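# Replace a shelf cell with the tray's new cell

## Task

Viewed from the shelf's front, replace the cell second from the left in the front row with the new cell that sits on the tray. Set the old cell upright on the tray. Set the new cell upright in the freed spot, facing the same direction the old one did. Fit the old cell's air hose fully onto either of the new cell's two tubes, and seat the new cell's plug fully. Every lid must stay on, the other cells must not be disturbed, no cell may tilt far or be dropped, and no wire may come out of its plug or socket.

## Robot and tools

Robot: two arms, left_arm and right_arm, each with a two-finger gripper. Calibrated base poses in the scene frame: left_arm at (+0.008, +0.377, 0) m, quat_wxyz (+1.000, 0, 0, +0.015); right_arm at (-0.042, -0.435, 0) m, quat_wxyz (+0.999, 0, 0, -0.033). Something may occasionally nudge a loose object.

Frames. Scene frame: origin at table-top height, halfway between the nominal bases; +z up, +x out over the table, left_arm on the +y side (image left/right does not match arm names). Reported positions (m), orientations (quat_wxyz) and velocities (m/s, rad/s) are in the scene frame and may be off by a few cm, more at long reach. Motion offsets are instead along the axes of each arm's own Hand target. Gripper axes: fingers point along +z, open and close along y. end_effector_position is the point between the closed finger pads, about 2 cm behind the tips; closing pushes the tips about 10 mm further along +z, mostly while the pads are over 40 mm apart.

Row layout (used by execute_actions and move): one list of 14 numbers covering both arms, each in [-1, 1]: dx, dy, dz, rx, ry, rz, opening for left_arm, then the same seven for right_arm. Always send all 14 even if one arm stays still. dx..rz are an offset, not a pose: a displacement of that gripper from its Hand target as it stood when the action or move began, along that Hand target's axes. Scale: 1.0 = 0.6 m for dx, dy, dz and 180 degrees for rotation; rx, ry, rz form a single rotation vector. Opening is absolute, not an offset: +1 fully open (0.084 m), -1 closed. Six zeros re-request the current Hand target; sending 0 as opening commands a half-open gripper, so to leave a gripper unchanged resend its current command (see Tool commands, or the last number you sent).

execute_actions(actions, cameras): actions is a list of actions; each action is up to 15 rows, one per 1/30 s step; a short action repeats its last row to fill 15 steps. Every row in an action counts from that action's start Hand target, not from the previous row, and each new action starts again from the current Hand target, so repeating an offset moves further. Images come back only for an empty actions list or when cameras names them ("all" or names). Results also list some step positions.

move(target, speed, blend, opening_speed, blocking, cameras): straight-line paths toward one row, or a list of up to 15 rows, all counted as offsets from the same starting Hand targets. speed: path top speed in m/s, 0.002 to 1, default 0.25 (turning up to twice that in rad/s); one value or one per target. blend (m) rounds corners between list targets; 0 stops at each. opening_speed (0.2 or more, per second on the -1..+1 scale) makes fingers change gradually. Moves last 0.5 to 10 s, do not avoid obstacles or the other arm, and grippers lag and overshoot more when fast or when the arm is nearly straight. Opening changes in later targets are applied on arrival once everything rests. blocking=false returns after about 0.5 s while the move continues. The result adds a move: line such as done, off_target, moving, held or fault, plus limits (paced = pose clipped, held = steps withheld). done means within 3 mm and 2 degrees; neither done nor off_target says anything about contact.

wait(seconds 0 to 10, cameras): lets the scene run holding last commands; a running move continues. stop(cameras): brakes a running move (needs some distance). zoom_image(camera, region [x0, y0, x1, y1] pixels, at most 504x504): enlarges part of a camera's latest image. Cameras: cam_high, cam_low, cam_shelf, cam_tray, cam_left_wrist, cam_right_wrist, all 896x504. clear_fault(arm): clears a reported torque fault on left_arm or right_arm. finished_scene(scene 1 optional): ends the scene permanently; the result must hold without the robot.

Control behaviour: each step the commanded pose is clipped to within 70 mm and 16 degrees of the measured gripper pose, then reached by damped inverse kinematics (position favoured). Hand target in results is normally the last commanded pose after clipping, and the base for the next offsets. Grippers often stop short; resend the remaining distance. To stop pressing on something, command the target back beyond the gripper. Joint ranges (rad): waist ±6.283, shoulder -2.059..2.094, elbow -3.927..0.192 (straight at -2.733), forearm roll ±6.283, wrist pitch -1.693..3.142, wrist roll ±6.283.

Gripping: grip_measured uses the opening scale; to hold something keep the command clearly below it (lower squeezes harder, about 24 N per pad max). Fast closing can over-squeeze. Joint velocities marked within noise mean the arm is at rest.

What to avoid: dropping a cell or releasing it while moving, slamming or hard pushes, letting anything fall off the table, tipping cells, pulling wires, disturbing other cells. Any contact or squeeze between the two arms can fail the task; the clearance check does not always prevent it. Contact torque limits (N m): waist 46.2, shoulder 46.3, elbow 28.5, forearm roll 28.5, wrist pitch 15.3, wrist roll 16; exceeding one, or a motor held at its torque limit for 1 s or overloaded too long, causes a TORQUE FAULT that stops the arm until clear_fault. Holding loads, outstretched arms or pushing at unreachable poses heats motors: MOTOR HOT at 65 °C, brakes set for 30 to 60 s at 80 °C (OVER-TEMPERATURE FAULT).

Each tool is called after "Request:" as name(argument=value, ...) on one line, values as JSON.

## Session

Request:
execute_actions(actions=[])

Scene clock: 0.00 s.
left_arm: end_effector_position=(+0.1911, -0.2648, +0.1343) grip_measured=+1.00 end_effector_quat_wxyz=(+0.387, +0.699, -0.547, +0.251) | right_arm: end_effector_position=(+0.3928, -0.3746, +0.1905) grip_measured=+1.00 end_effector_quat_wxyz=(+0.101, +0.845, -0.425, +0.309)
Joint positions: left_arm=[-1.309 0.468 -1.27 -1.932 0.332 1.845 0.084] | right_arm=[0.434 -0.228 -0.653 -0.896 0.803 1.921 0.084]
Joint velocities: within noise
Joint torques (N m): no reading
Hand target: left_arm +0.1911, -0.2648, +0.1343; +0.387, +0.699, -0.547, +0.251 | right_arm +0.3928, -0.3746, +0.1905; +0.101, +0.845, -0.425, +0.309
Tool commands: left_gripper/opening=+1.0 right_gripper/opening=+1.0

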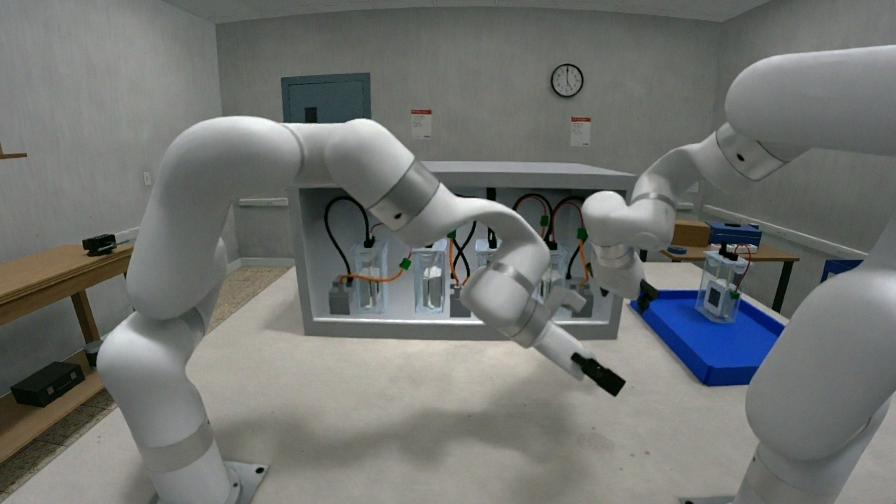

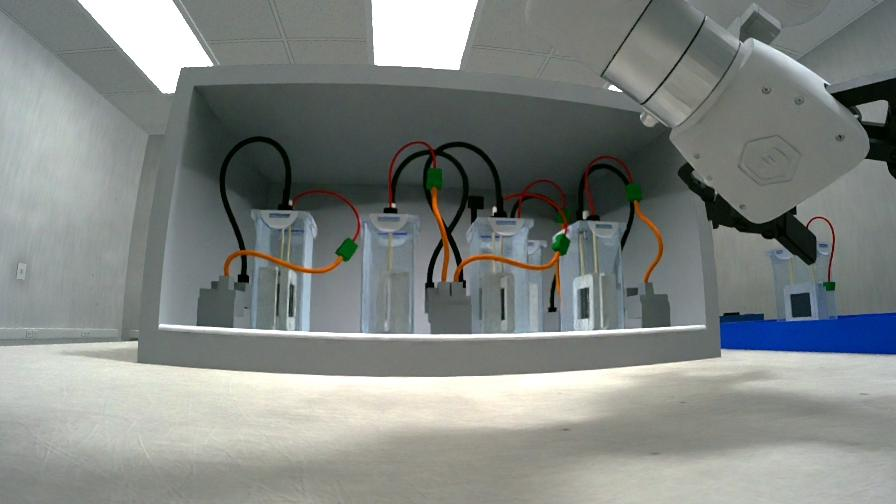

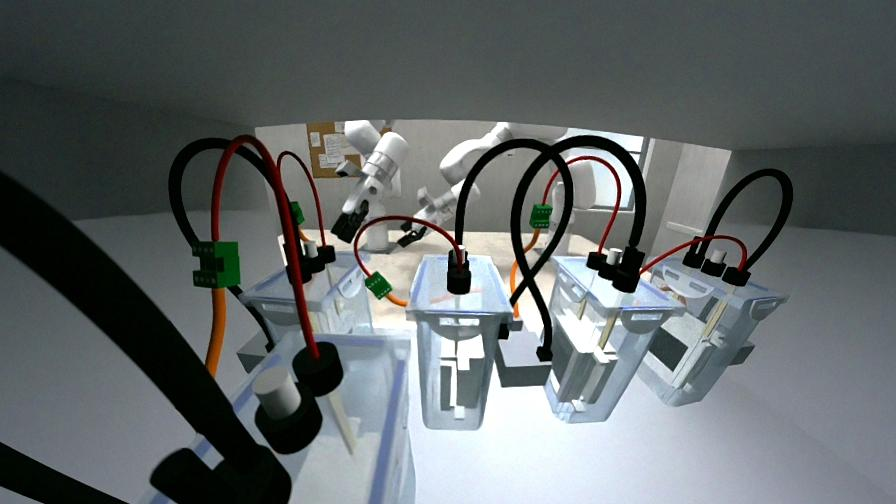

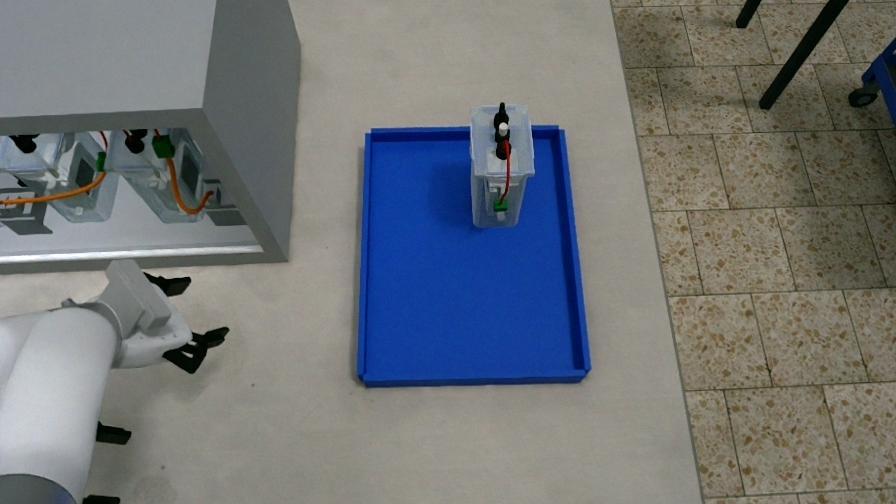

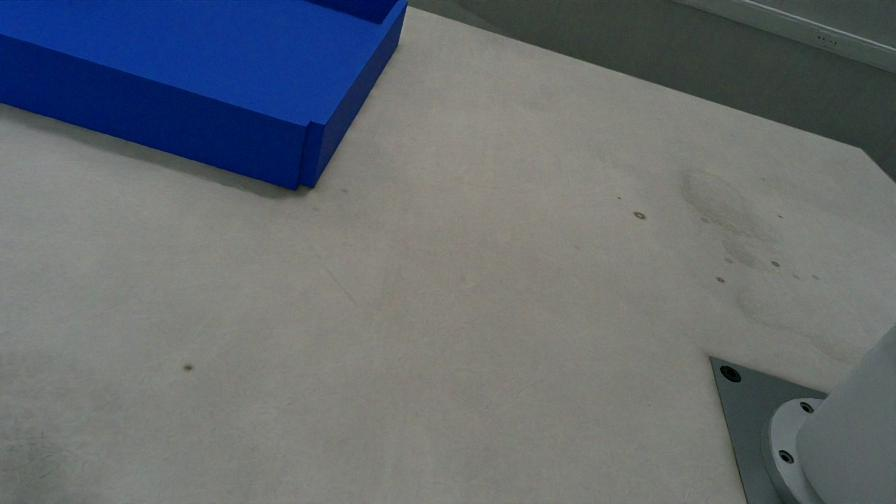

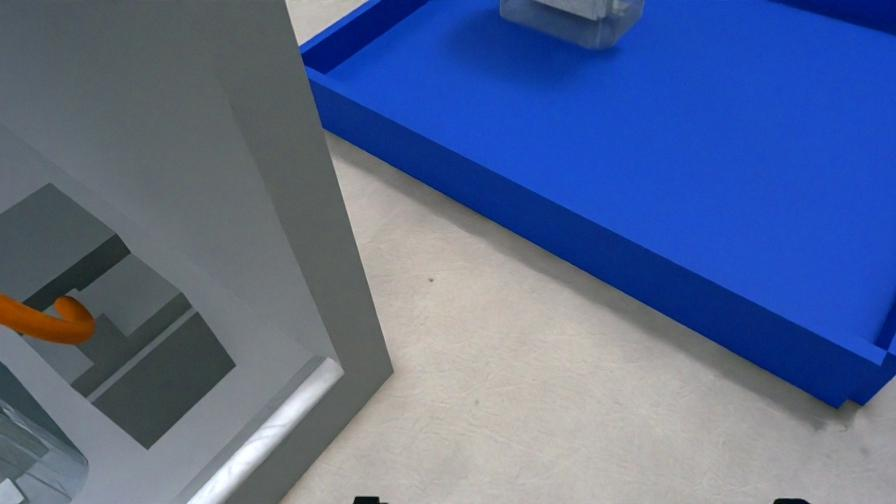

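Request:
zoom_image(camera="cam_low", region=[330, 120, 530, 340])

Request:
zoom_image(camera="cam_low", region=[470, 120, 690, 340])

Request:
zoom_image(camera="cam_low", region=[180, 120, 400, 340])

Request:
zoom_image(camera="cam_shelf", region=[480, 120, 800, 430])

Request:
zoom_image(camera="cam_shelf", region=[320, 120, 580, 450])

Request:
zoom_image(camera="cam_tray", region=[430, 80, 580, 250])

Request:
zoom_image(camera="cam_low", region=[740, 200, 880, 340])

Request:
zoom_image(camera="cam_tray", region=[0, 110, 250, 260])

Request:
zoom_image(camera="cam_high", region=[300, 170, 640, 340])

Scaled by 2.291 from the camera's 896x504 image, which has a finer 1280x720 frame.

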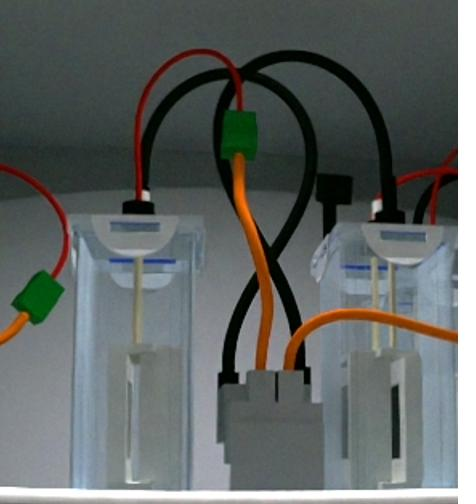

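Scaled by 2.291 from the camera's 896x504 image, which has a finer 1280x720 frame.

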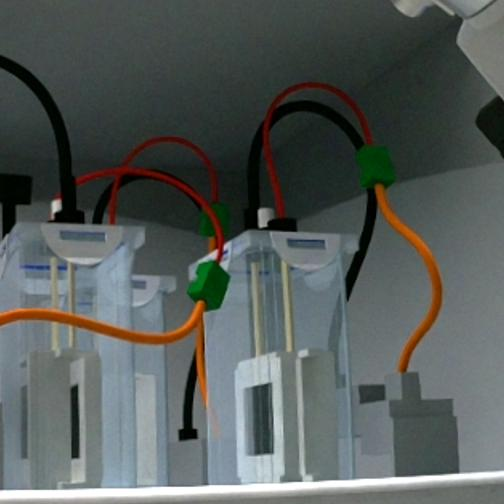

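Scaled by 2.291 from the camera's 896x504 image, which has a finer 1280x720 frame.

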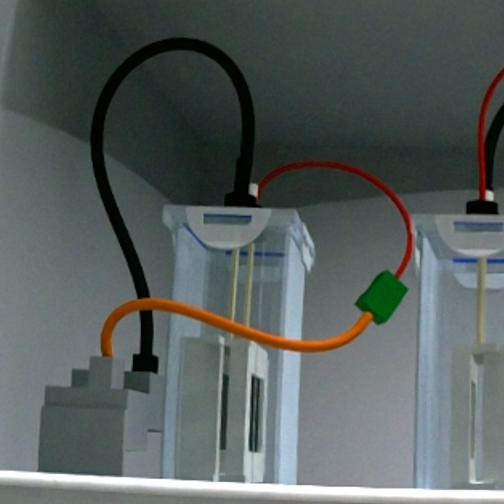

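Scaled by 1.575 from the camera's 896x504 image, which has a finer 1280x720 frame.

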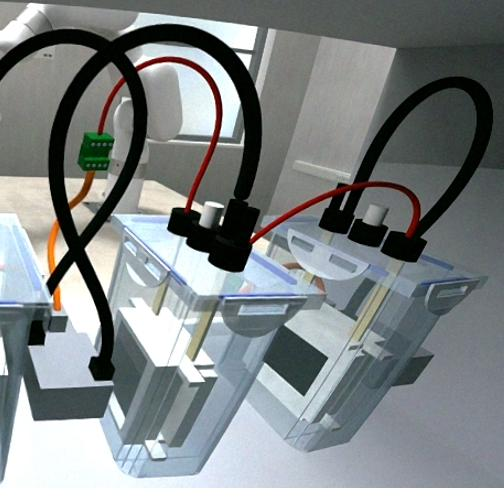

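Scaled by 1.527 from the camera's 896x504 image, which has a finer 1280x720 frame.

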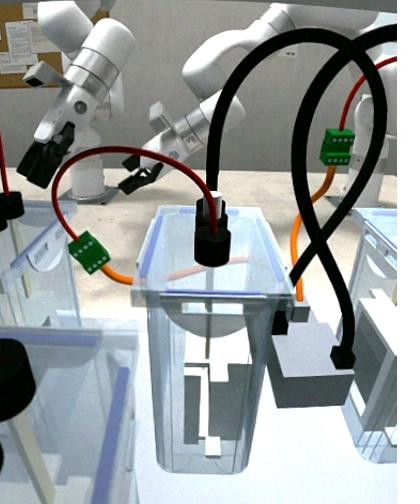

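Scaled by 2.965 from the camera's 896x504 image, which has a finer 1280x720 frame.

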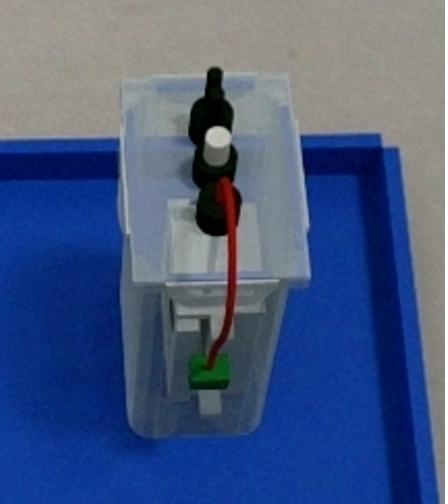

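Scaled by 3.600 from the camera's 896x504 image, which has a finer 1280x720 frame.

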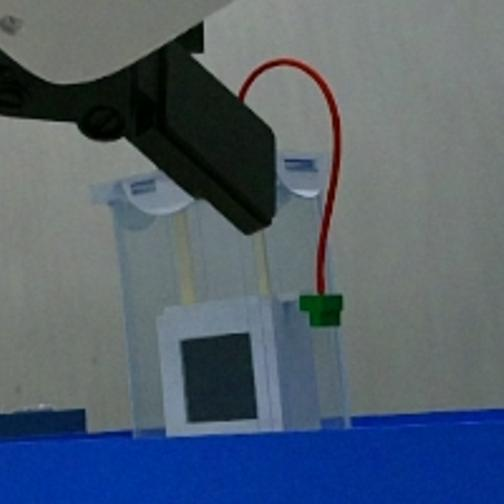

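Scaled by 2.016 from the camera's 896x504 image, which has a finer 1280x720 frame.

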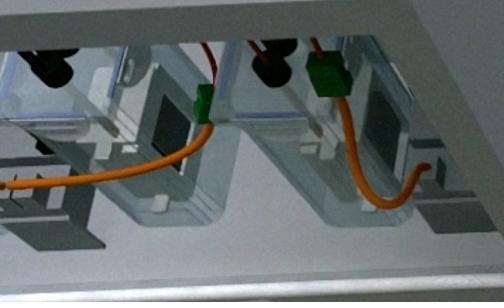

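Scaled by 1.482 from the camera's 896x504 image, which has a finer 1280x720 frame.

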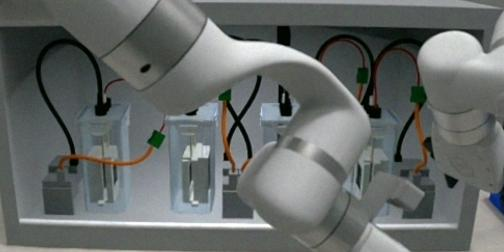

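Request:
move(target=[-0.151,-0.166,-0.918,0.473,0.227,-0.081,1,0,0,0,0,0,0,1], cameras=["all"])

Scene clock: 33.70 s.
left_arm: end_effector_position=(+0.2860, +0.1512, +0.3128) grip_measured=+1.00 end_effector_quat_wxyz=(+0.079, +0.745, -0.110, +0.654) | right_arm: end_effector_position=(+0.3928, -0.3746, +0.1905) grip_measured=+1.00 end_effector_quat_wxyz=(+0.101, +0.845, -0.425, +0.309)
Joint positions: left_arm=[-1.034 -1.127 -0.051 -4.478 0.753 4.303 0.084] | right_arm=[0.434 -0.228 -0.653 -0.896 0.803 1.921 0.084]
Joint torques (N m): left_arm=[4.74 8.8 -21.62 3.11 -1.56 -1.96] | right_arm=[0.03 -15.22 -14.79 -0.29 -1.25 -0.06]
Hand target: left_arm +0.2861, +0.1512, +0.3128; +0.079, +0.745, -0.110, +0.654 (not the last commanded pose) | right_arm +0.3928, -0.3746, +0.1905; +0.101, +0.845, -0.425, +0.309
Off the commanded pose: left_arm 0.105 m, 17 deg | right_arm 0.000 m, 0 deg.
move: held (left_arm; a check stopped the path); limits=held
pose unreachable (left arm): on one or more control steps of this call, first in action 0 (counted from 0), this arm could not follow its commanded pose, so it was not sent that pose on those steps. It may still have moved: this result reports where it is.
cause: moving toward the commanded pose would bring two parts of the arm too close to each other (joints 2 (shoulder) to 4 (forearm roll) lie between them).

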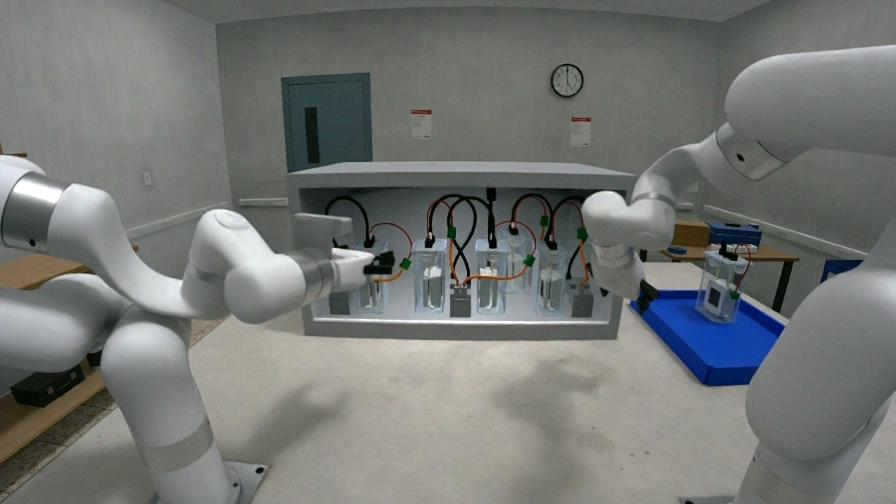

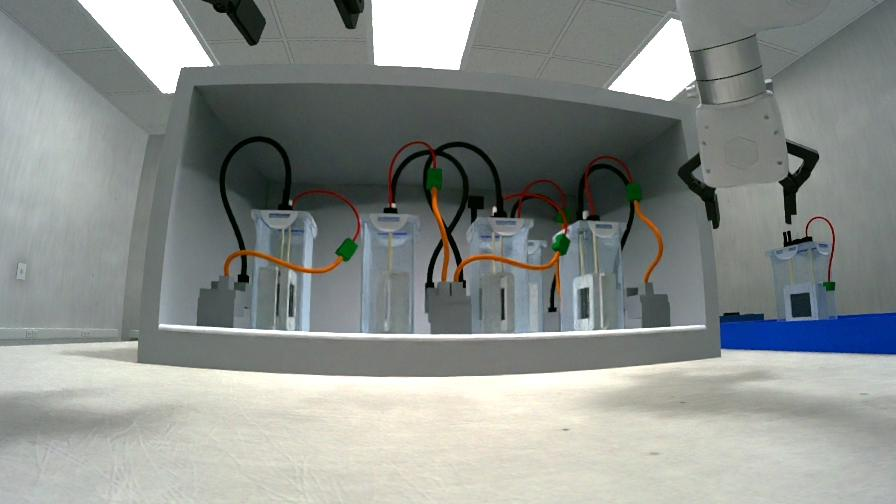

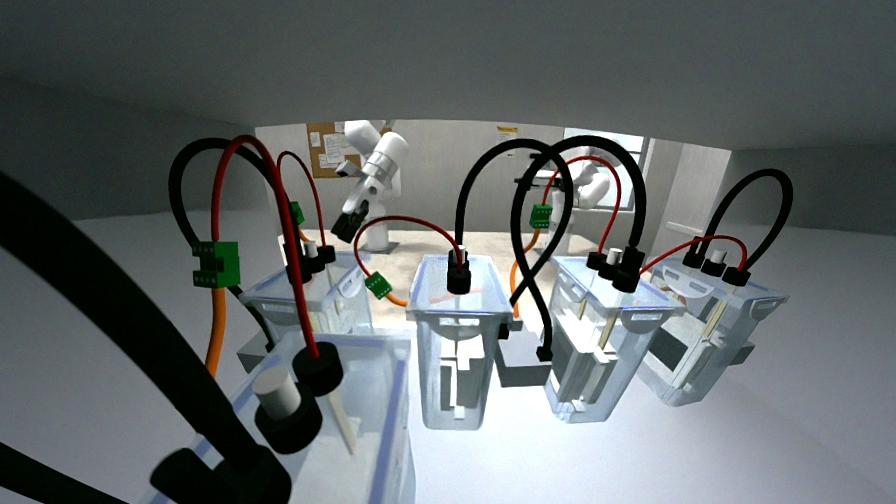

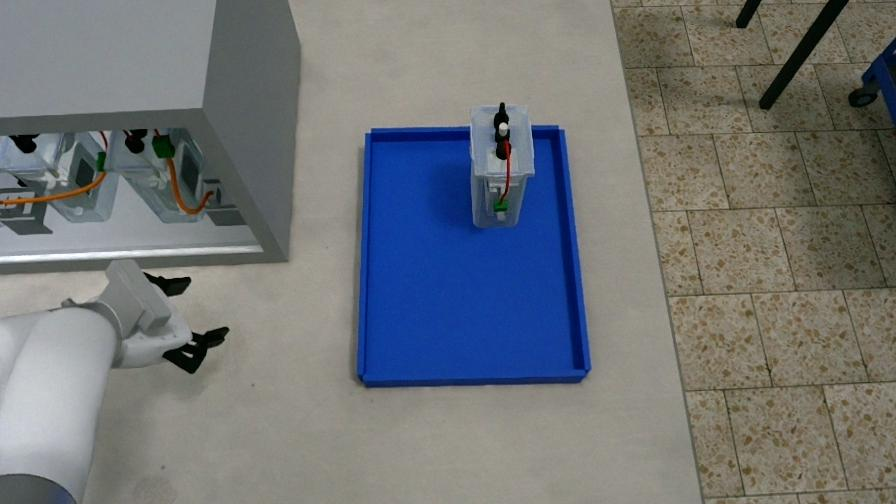

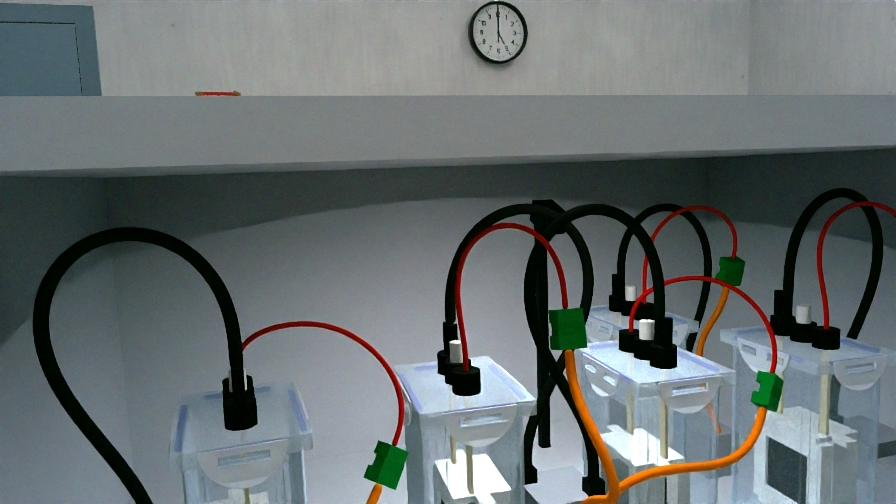

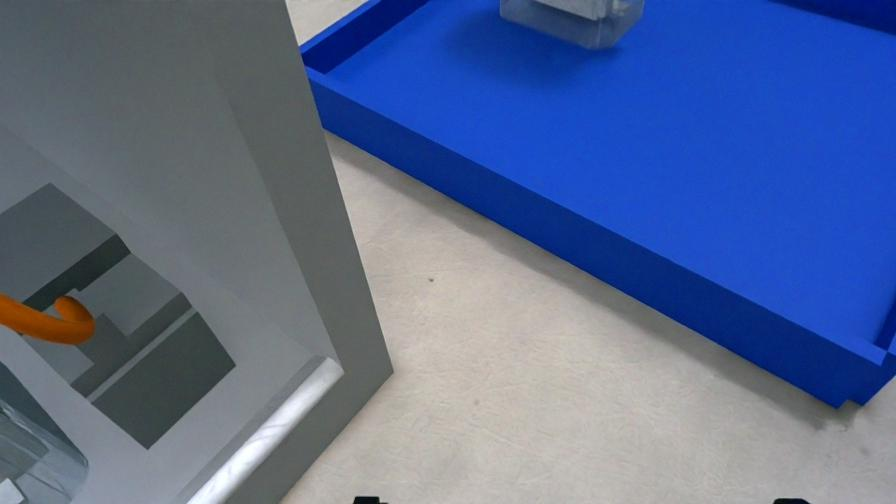

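Request:
zoom_image(camera="cam_left_wrist", region=[380, 190, 640, 504])

Request:
zoom_image(camera="cam_left_wrist", region=[580, 180, 896, 504])

Request:
zoom_image(camera="cam_left_wrist", region=[410, 310, 520, 410])

Request:
zoom_image(camera="cam_low", region=[740, 200, 880, 340])

Request:
zoom_image(camera="cam_high", region=[660, 220, 800, 340])

Scaled by 1.605 from the camera's 896x504 image, which has a finer 1280x720 frame.

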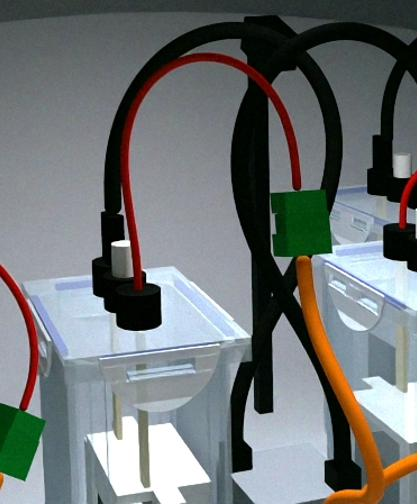

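Scaled by 1.556 from the camera's 896x504 image, which has a finer 1280x720 frame.

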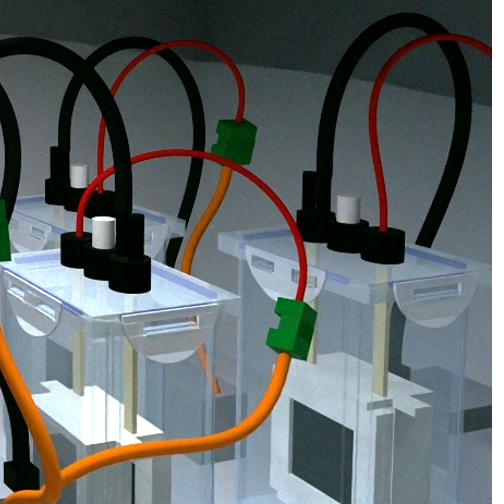

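Scaled by 4.582 from the camera's 896x504 image, which has a finer 1280x720 frame.

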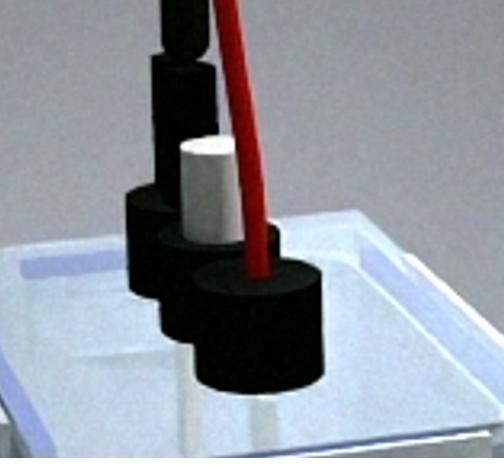

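Scaled by 3.600 from the camera's 896x504 image, which has a finer 1280x720 frame.

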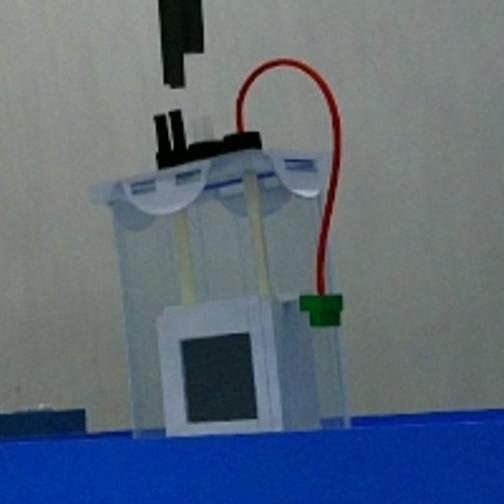

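Scaled by 3.600 from the camera's 896x504 image, which has a finer 1280x720 frame.

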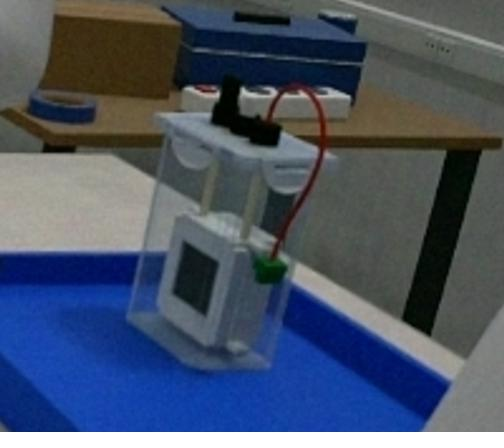

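Request:
move(target=[0.060,0.168,0.203,0.0855,0.0411,-0.014,1,0,0,0,0,0,0,1], cameras=["cam_left_wrist","cam_high","cam_low","cam_shelf"])

Scene clock: 52.97 s.
left_arm: end_effector_position=(+0.3799, +0.0200, +0.3297) grip_measured=+1.00 end_effector_quat_wxyz=(+0.000, +0.707, +0.000, +0.707) | right_arm: end_effector_position=(+0.3928, -0.3746, +0.1905) grip_measured=+1.00 end_effector_quat_wxyz=(+0.101, +0.845, -0.425, +0.309)
Joint positions: left_arm=[-1.222 -0.116 -0.717 -4.45 1.293 3.937 0.084] | right_arm=[0.434 -0.228 -0.653 -0.896 0.803 1.921 0.084]
Joint torques (N m): left_arm=[-0.7 -17.18 -19.57 -1.59 4.18 1.75] | right_arm=[0.05 -14.95 -14.91 -0.08 -1.32 0.06]
Hand target: left_arm +0.3799, +0.0201, +0.3297; +0.000, +0.707, +0.000, +0.707 | right_arm +0.3928, -0.3746, +0.1905; +0.101, +0.845, -0.425, +0.309
Off the commanded pose: left_arm 0.000 m, 0 deg | right_arm 0.000 m, 0 deg.
move: done
Images, in order (width x height): cam_high 896x504, cam_low 896x504, cam_shelf 896x504, cam_left_wrist 896x504.

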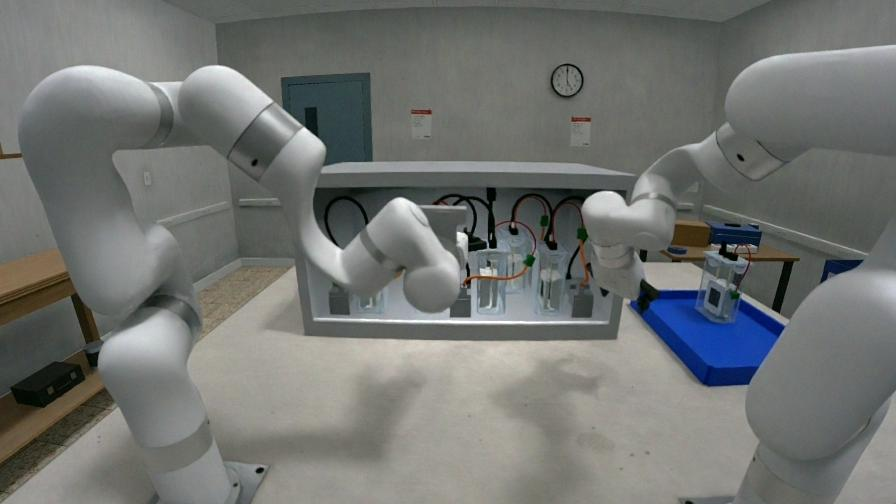

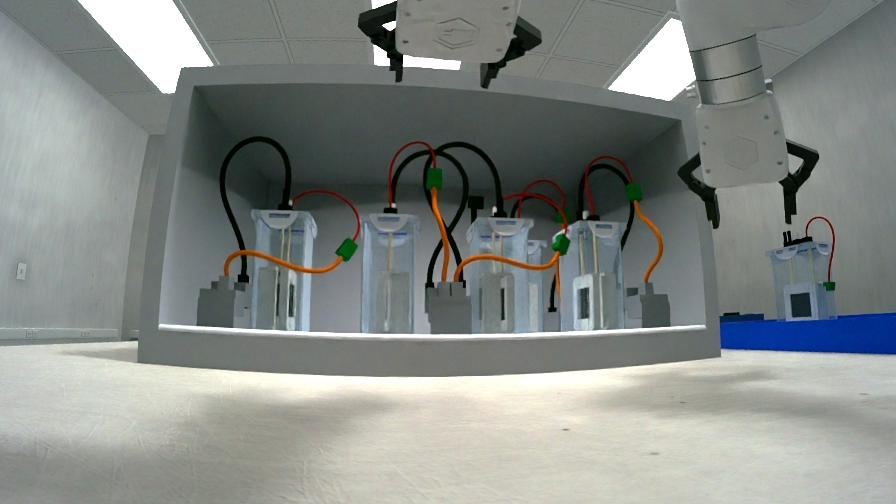

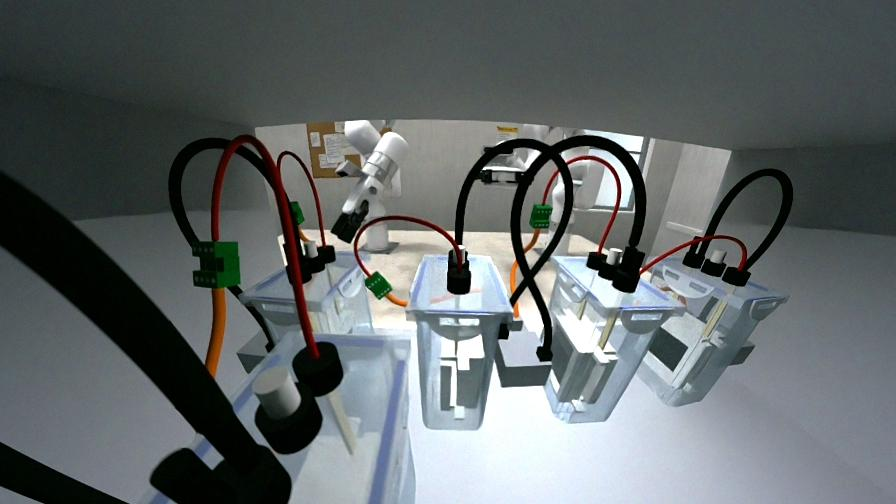

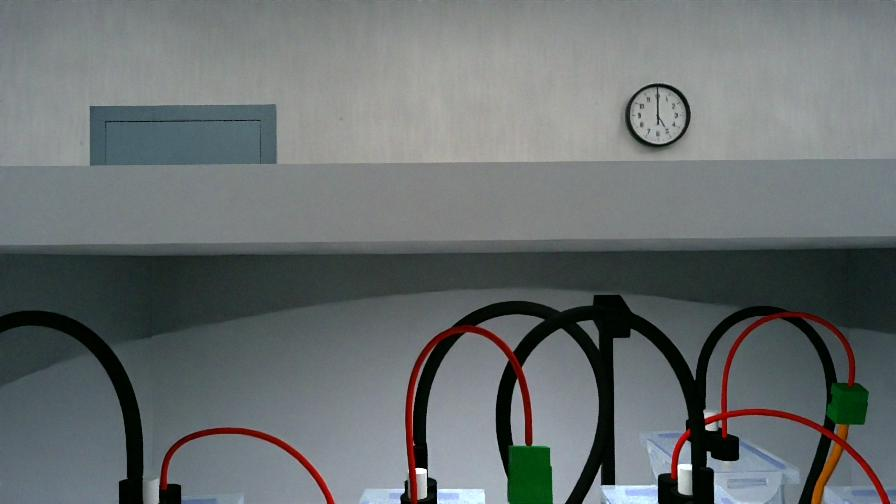

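Request:
move(target=[-0.1667,0,0,0,0,0,1,0,0,0,0,0,0,1], cameras=["cam_left_wrist","cam_low","cam_shelf"])

Scene clock: 57.97 s.
left_arm: end_effector_position=(+0.3799, +0.0200, +0.2297) grip_measured=+1.00 end_effector_quat_wxyz=(+0.000, +0.707, +0.000, +0.707) | right_arm: end_effector_position=(+0.3928, -0.3746, +0.1905) grip_measured=+1.00 end_effector_quat_wxyz=(+0.101, +0.845, -0.425, +0.309)
Joint positions: left_arm=[-1.239 0.132 -0.7 -4.403 1.379 3.679 0.084] | right_arm=[0.434 -0.228 -0.653 -0.896 0.803 1.921 0.084]
Joint torques (N m): left_arm=[-4.54 -20.55 -16.78 3.99 4.72 -2.02] | right_arm=[-0.25 -15.21 -14.89 -0.22 -1.37 0.09]
Hand target: left_arm +0.3799, +0.0200, +0.2297; +0.000, +0.707, +0.000, +0.707 | right_arm +0.3928, -0.3746, +0.1905; +0.101, +0.845, -0.425, +0.309
Off the commanded pose: left_arm 0.000 m, 0 deg | right_arm 0.000 m, 0 deg.
move: done
Images, in order (width x height): cam_low 896x504, cam_shelf 896x504, cam_left_wrist 896x504.

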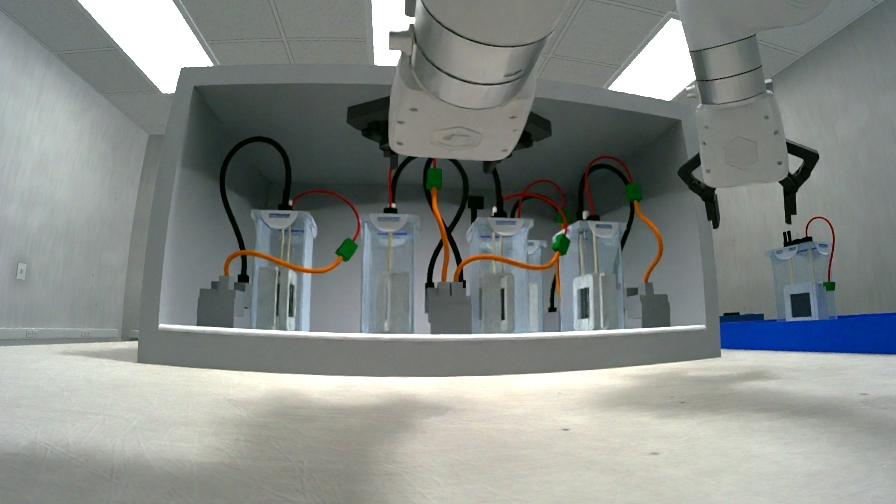

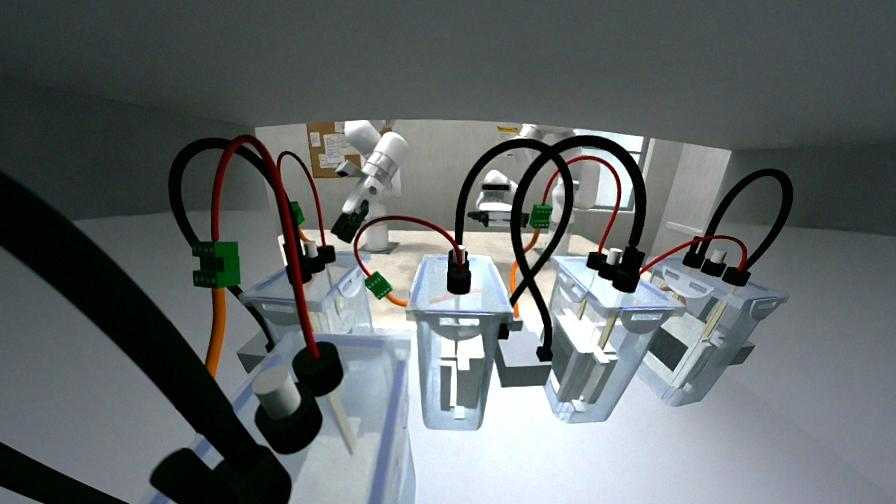

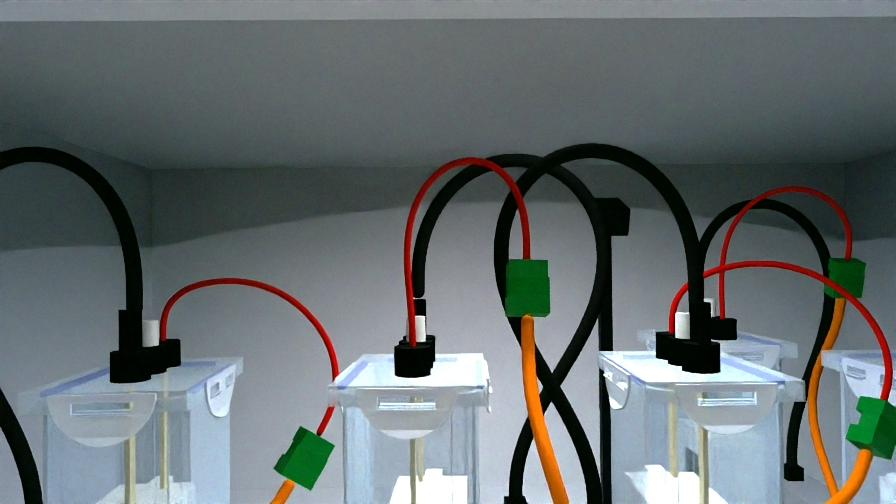

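Request:
move(target=[0,0,0.1,0,0,0,1,0,0,0,0,0,0,1], cameras=["cam_left_wrist","cam_low","cam_shelf"])

Scene clock: 61.87 s.
left_arm: end_effector_position=(+0.4399, +0.0200, +0.2297) grip_measured=+1.00 end_effector_quat_wxyz=(+0.000, +0.707, +0.000, +0.707) | right_arm: end_effector_position=(+0.3928, -0.3746, +0.1905) grip_measured=+1.00 end_effector_quat_wxyz=(+0.101, +0.845, -0.425, +0.309)
Joint positions: left_arm=[-1.085 0.202 -0.799 -4.273 1.29 3.674 0.084] | right_arm=[0.434 -0.228 -0.653 -0.896 0.803 1.921 0.084]
Joint torques (N m): left_arm=[4.69 -23.86 -17.38 3.94 -0.08 -1.98] | right_arm=[-0.02 -15.29 -14.94 -0.37 -1.33 0]
Hand target: left_arm +0.4399, +0.0200, +0.2297; +0.000, +0.707, +0.000, +0.707 | right_arm +0.3928, -0.3746, +0.1905; +0.101, +0.845, -0.425, +0.309
Off the commanded pose: left_arm 0.000 m, 0 deg | right_arm 0.000 m, 0 deg.
move: done
Images, in order (width x height): cam_low 896x504, cam_shelf 896x504, cam_left_wrist 896x504.

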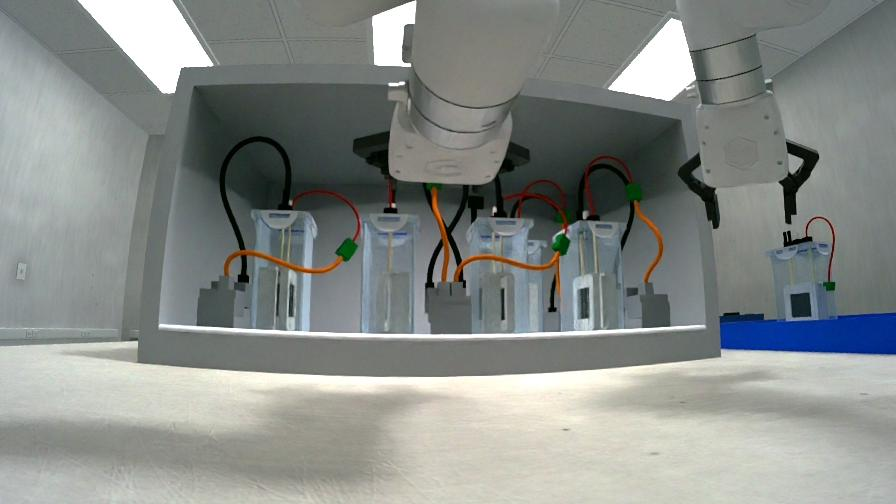

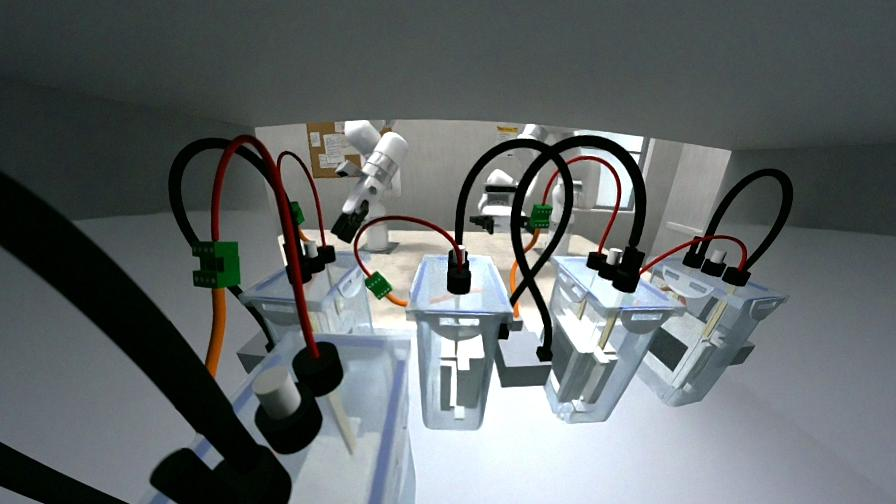

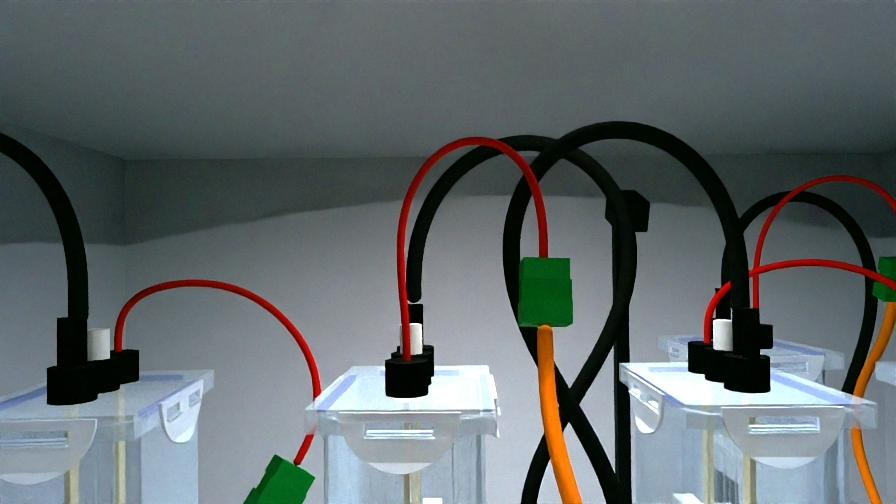

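Request:
move(target=[0,0,0,0,0,0,-1,0,0,0,0,0,0,-1], cameras=["cam_left_wrist","cam_right_wrist"])

Scene clock: 71.73 s.
left_arm: end_effector_position=(+0.4399, +0.0200, +0.2297) grip_measured=-1.00 end_effector_quat_wxyz=(+0.000, +0.707, +0.000, +0.707) | right_arm: end_effector_position=(+0.3928, -0.3746, +0.1905) grip_measured=-1.00 end_effector_quat_wxyz=(+0.101, +0.845, -0.425, +0.309)
Joint positions: left_arm=[-1.085 0.202 -0.799 -4.273 1.29 3.674 0] | right_arm=[0.434 -0.228 -0.653 -0.896 0.803 1.921 0]
Joint torques (N m): left_arm=[4.11 -24.22 -17.17 3.78 0.24 -1.93] | right_arm=[0.03 -14.95 -14.76 -0.21 -1.31 0.01]
Hand target: left_arm +0.4399, +0.0200, +0.2297; +0.000, +0.707, +0.000, +0.707 | right_arm +0.3928, -0.3746, +0.1905; +0.101, +0.845, -0.425, +0.309
Off the commanded pose: left_arm 0.000 m, 0 deg | right_arm 0.000 m, 0 deg.
move: done
Images, in order (width x height): cam_left_wrist 896x504, cam_right_wrist 896x504.

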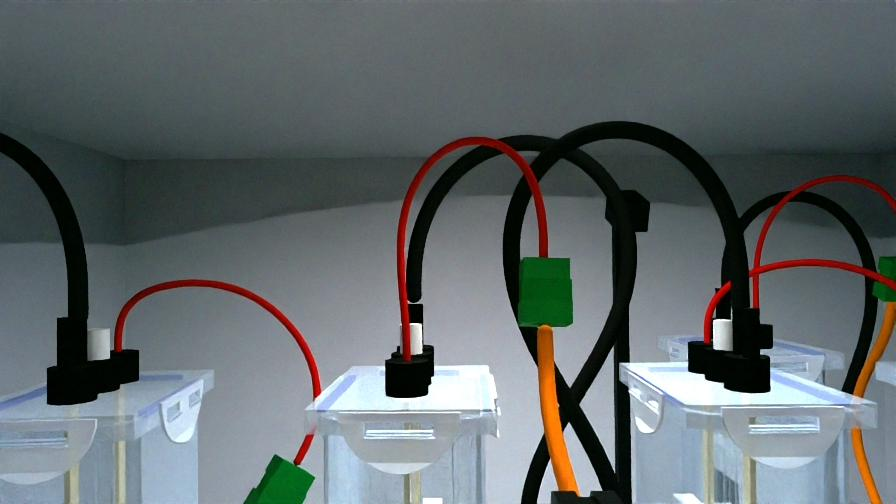

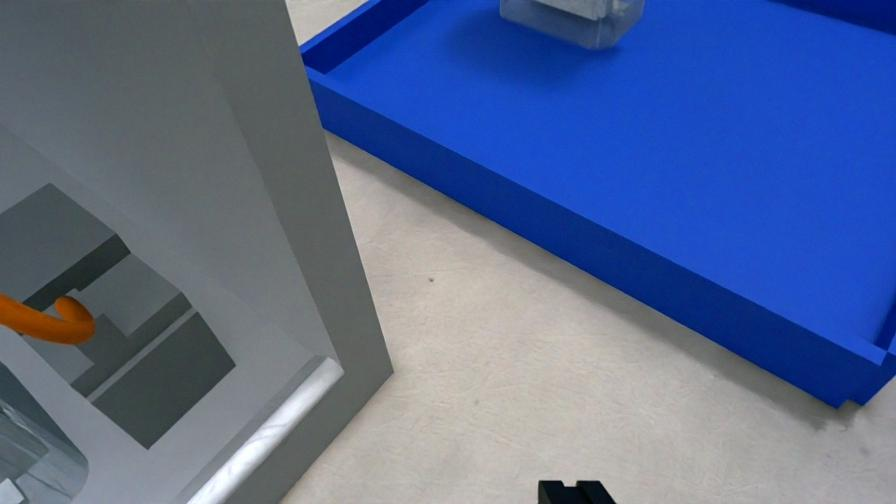

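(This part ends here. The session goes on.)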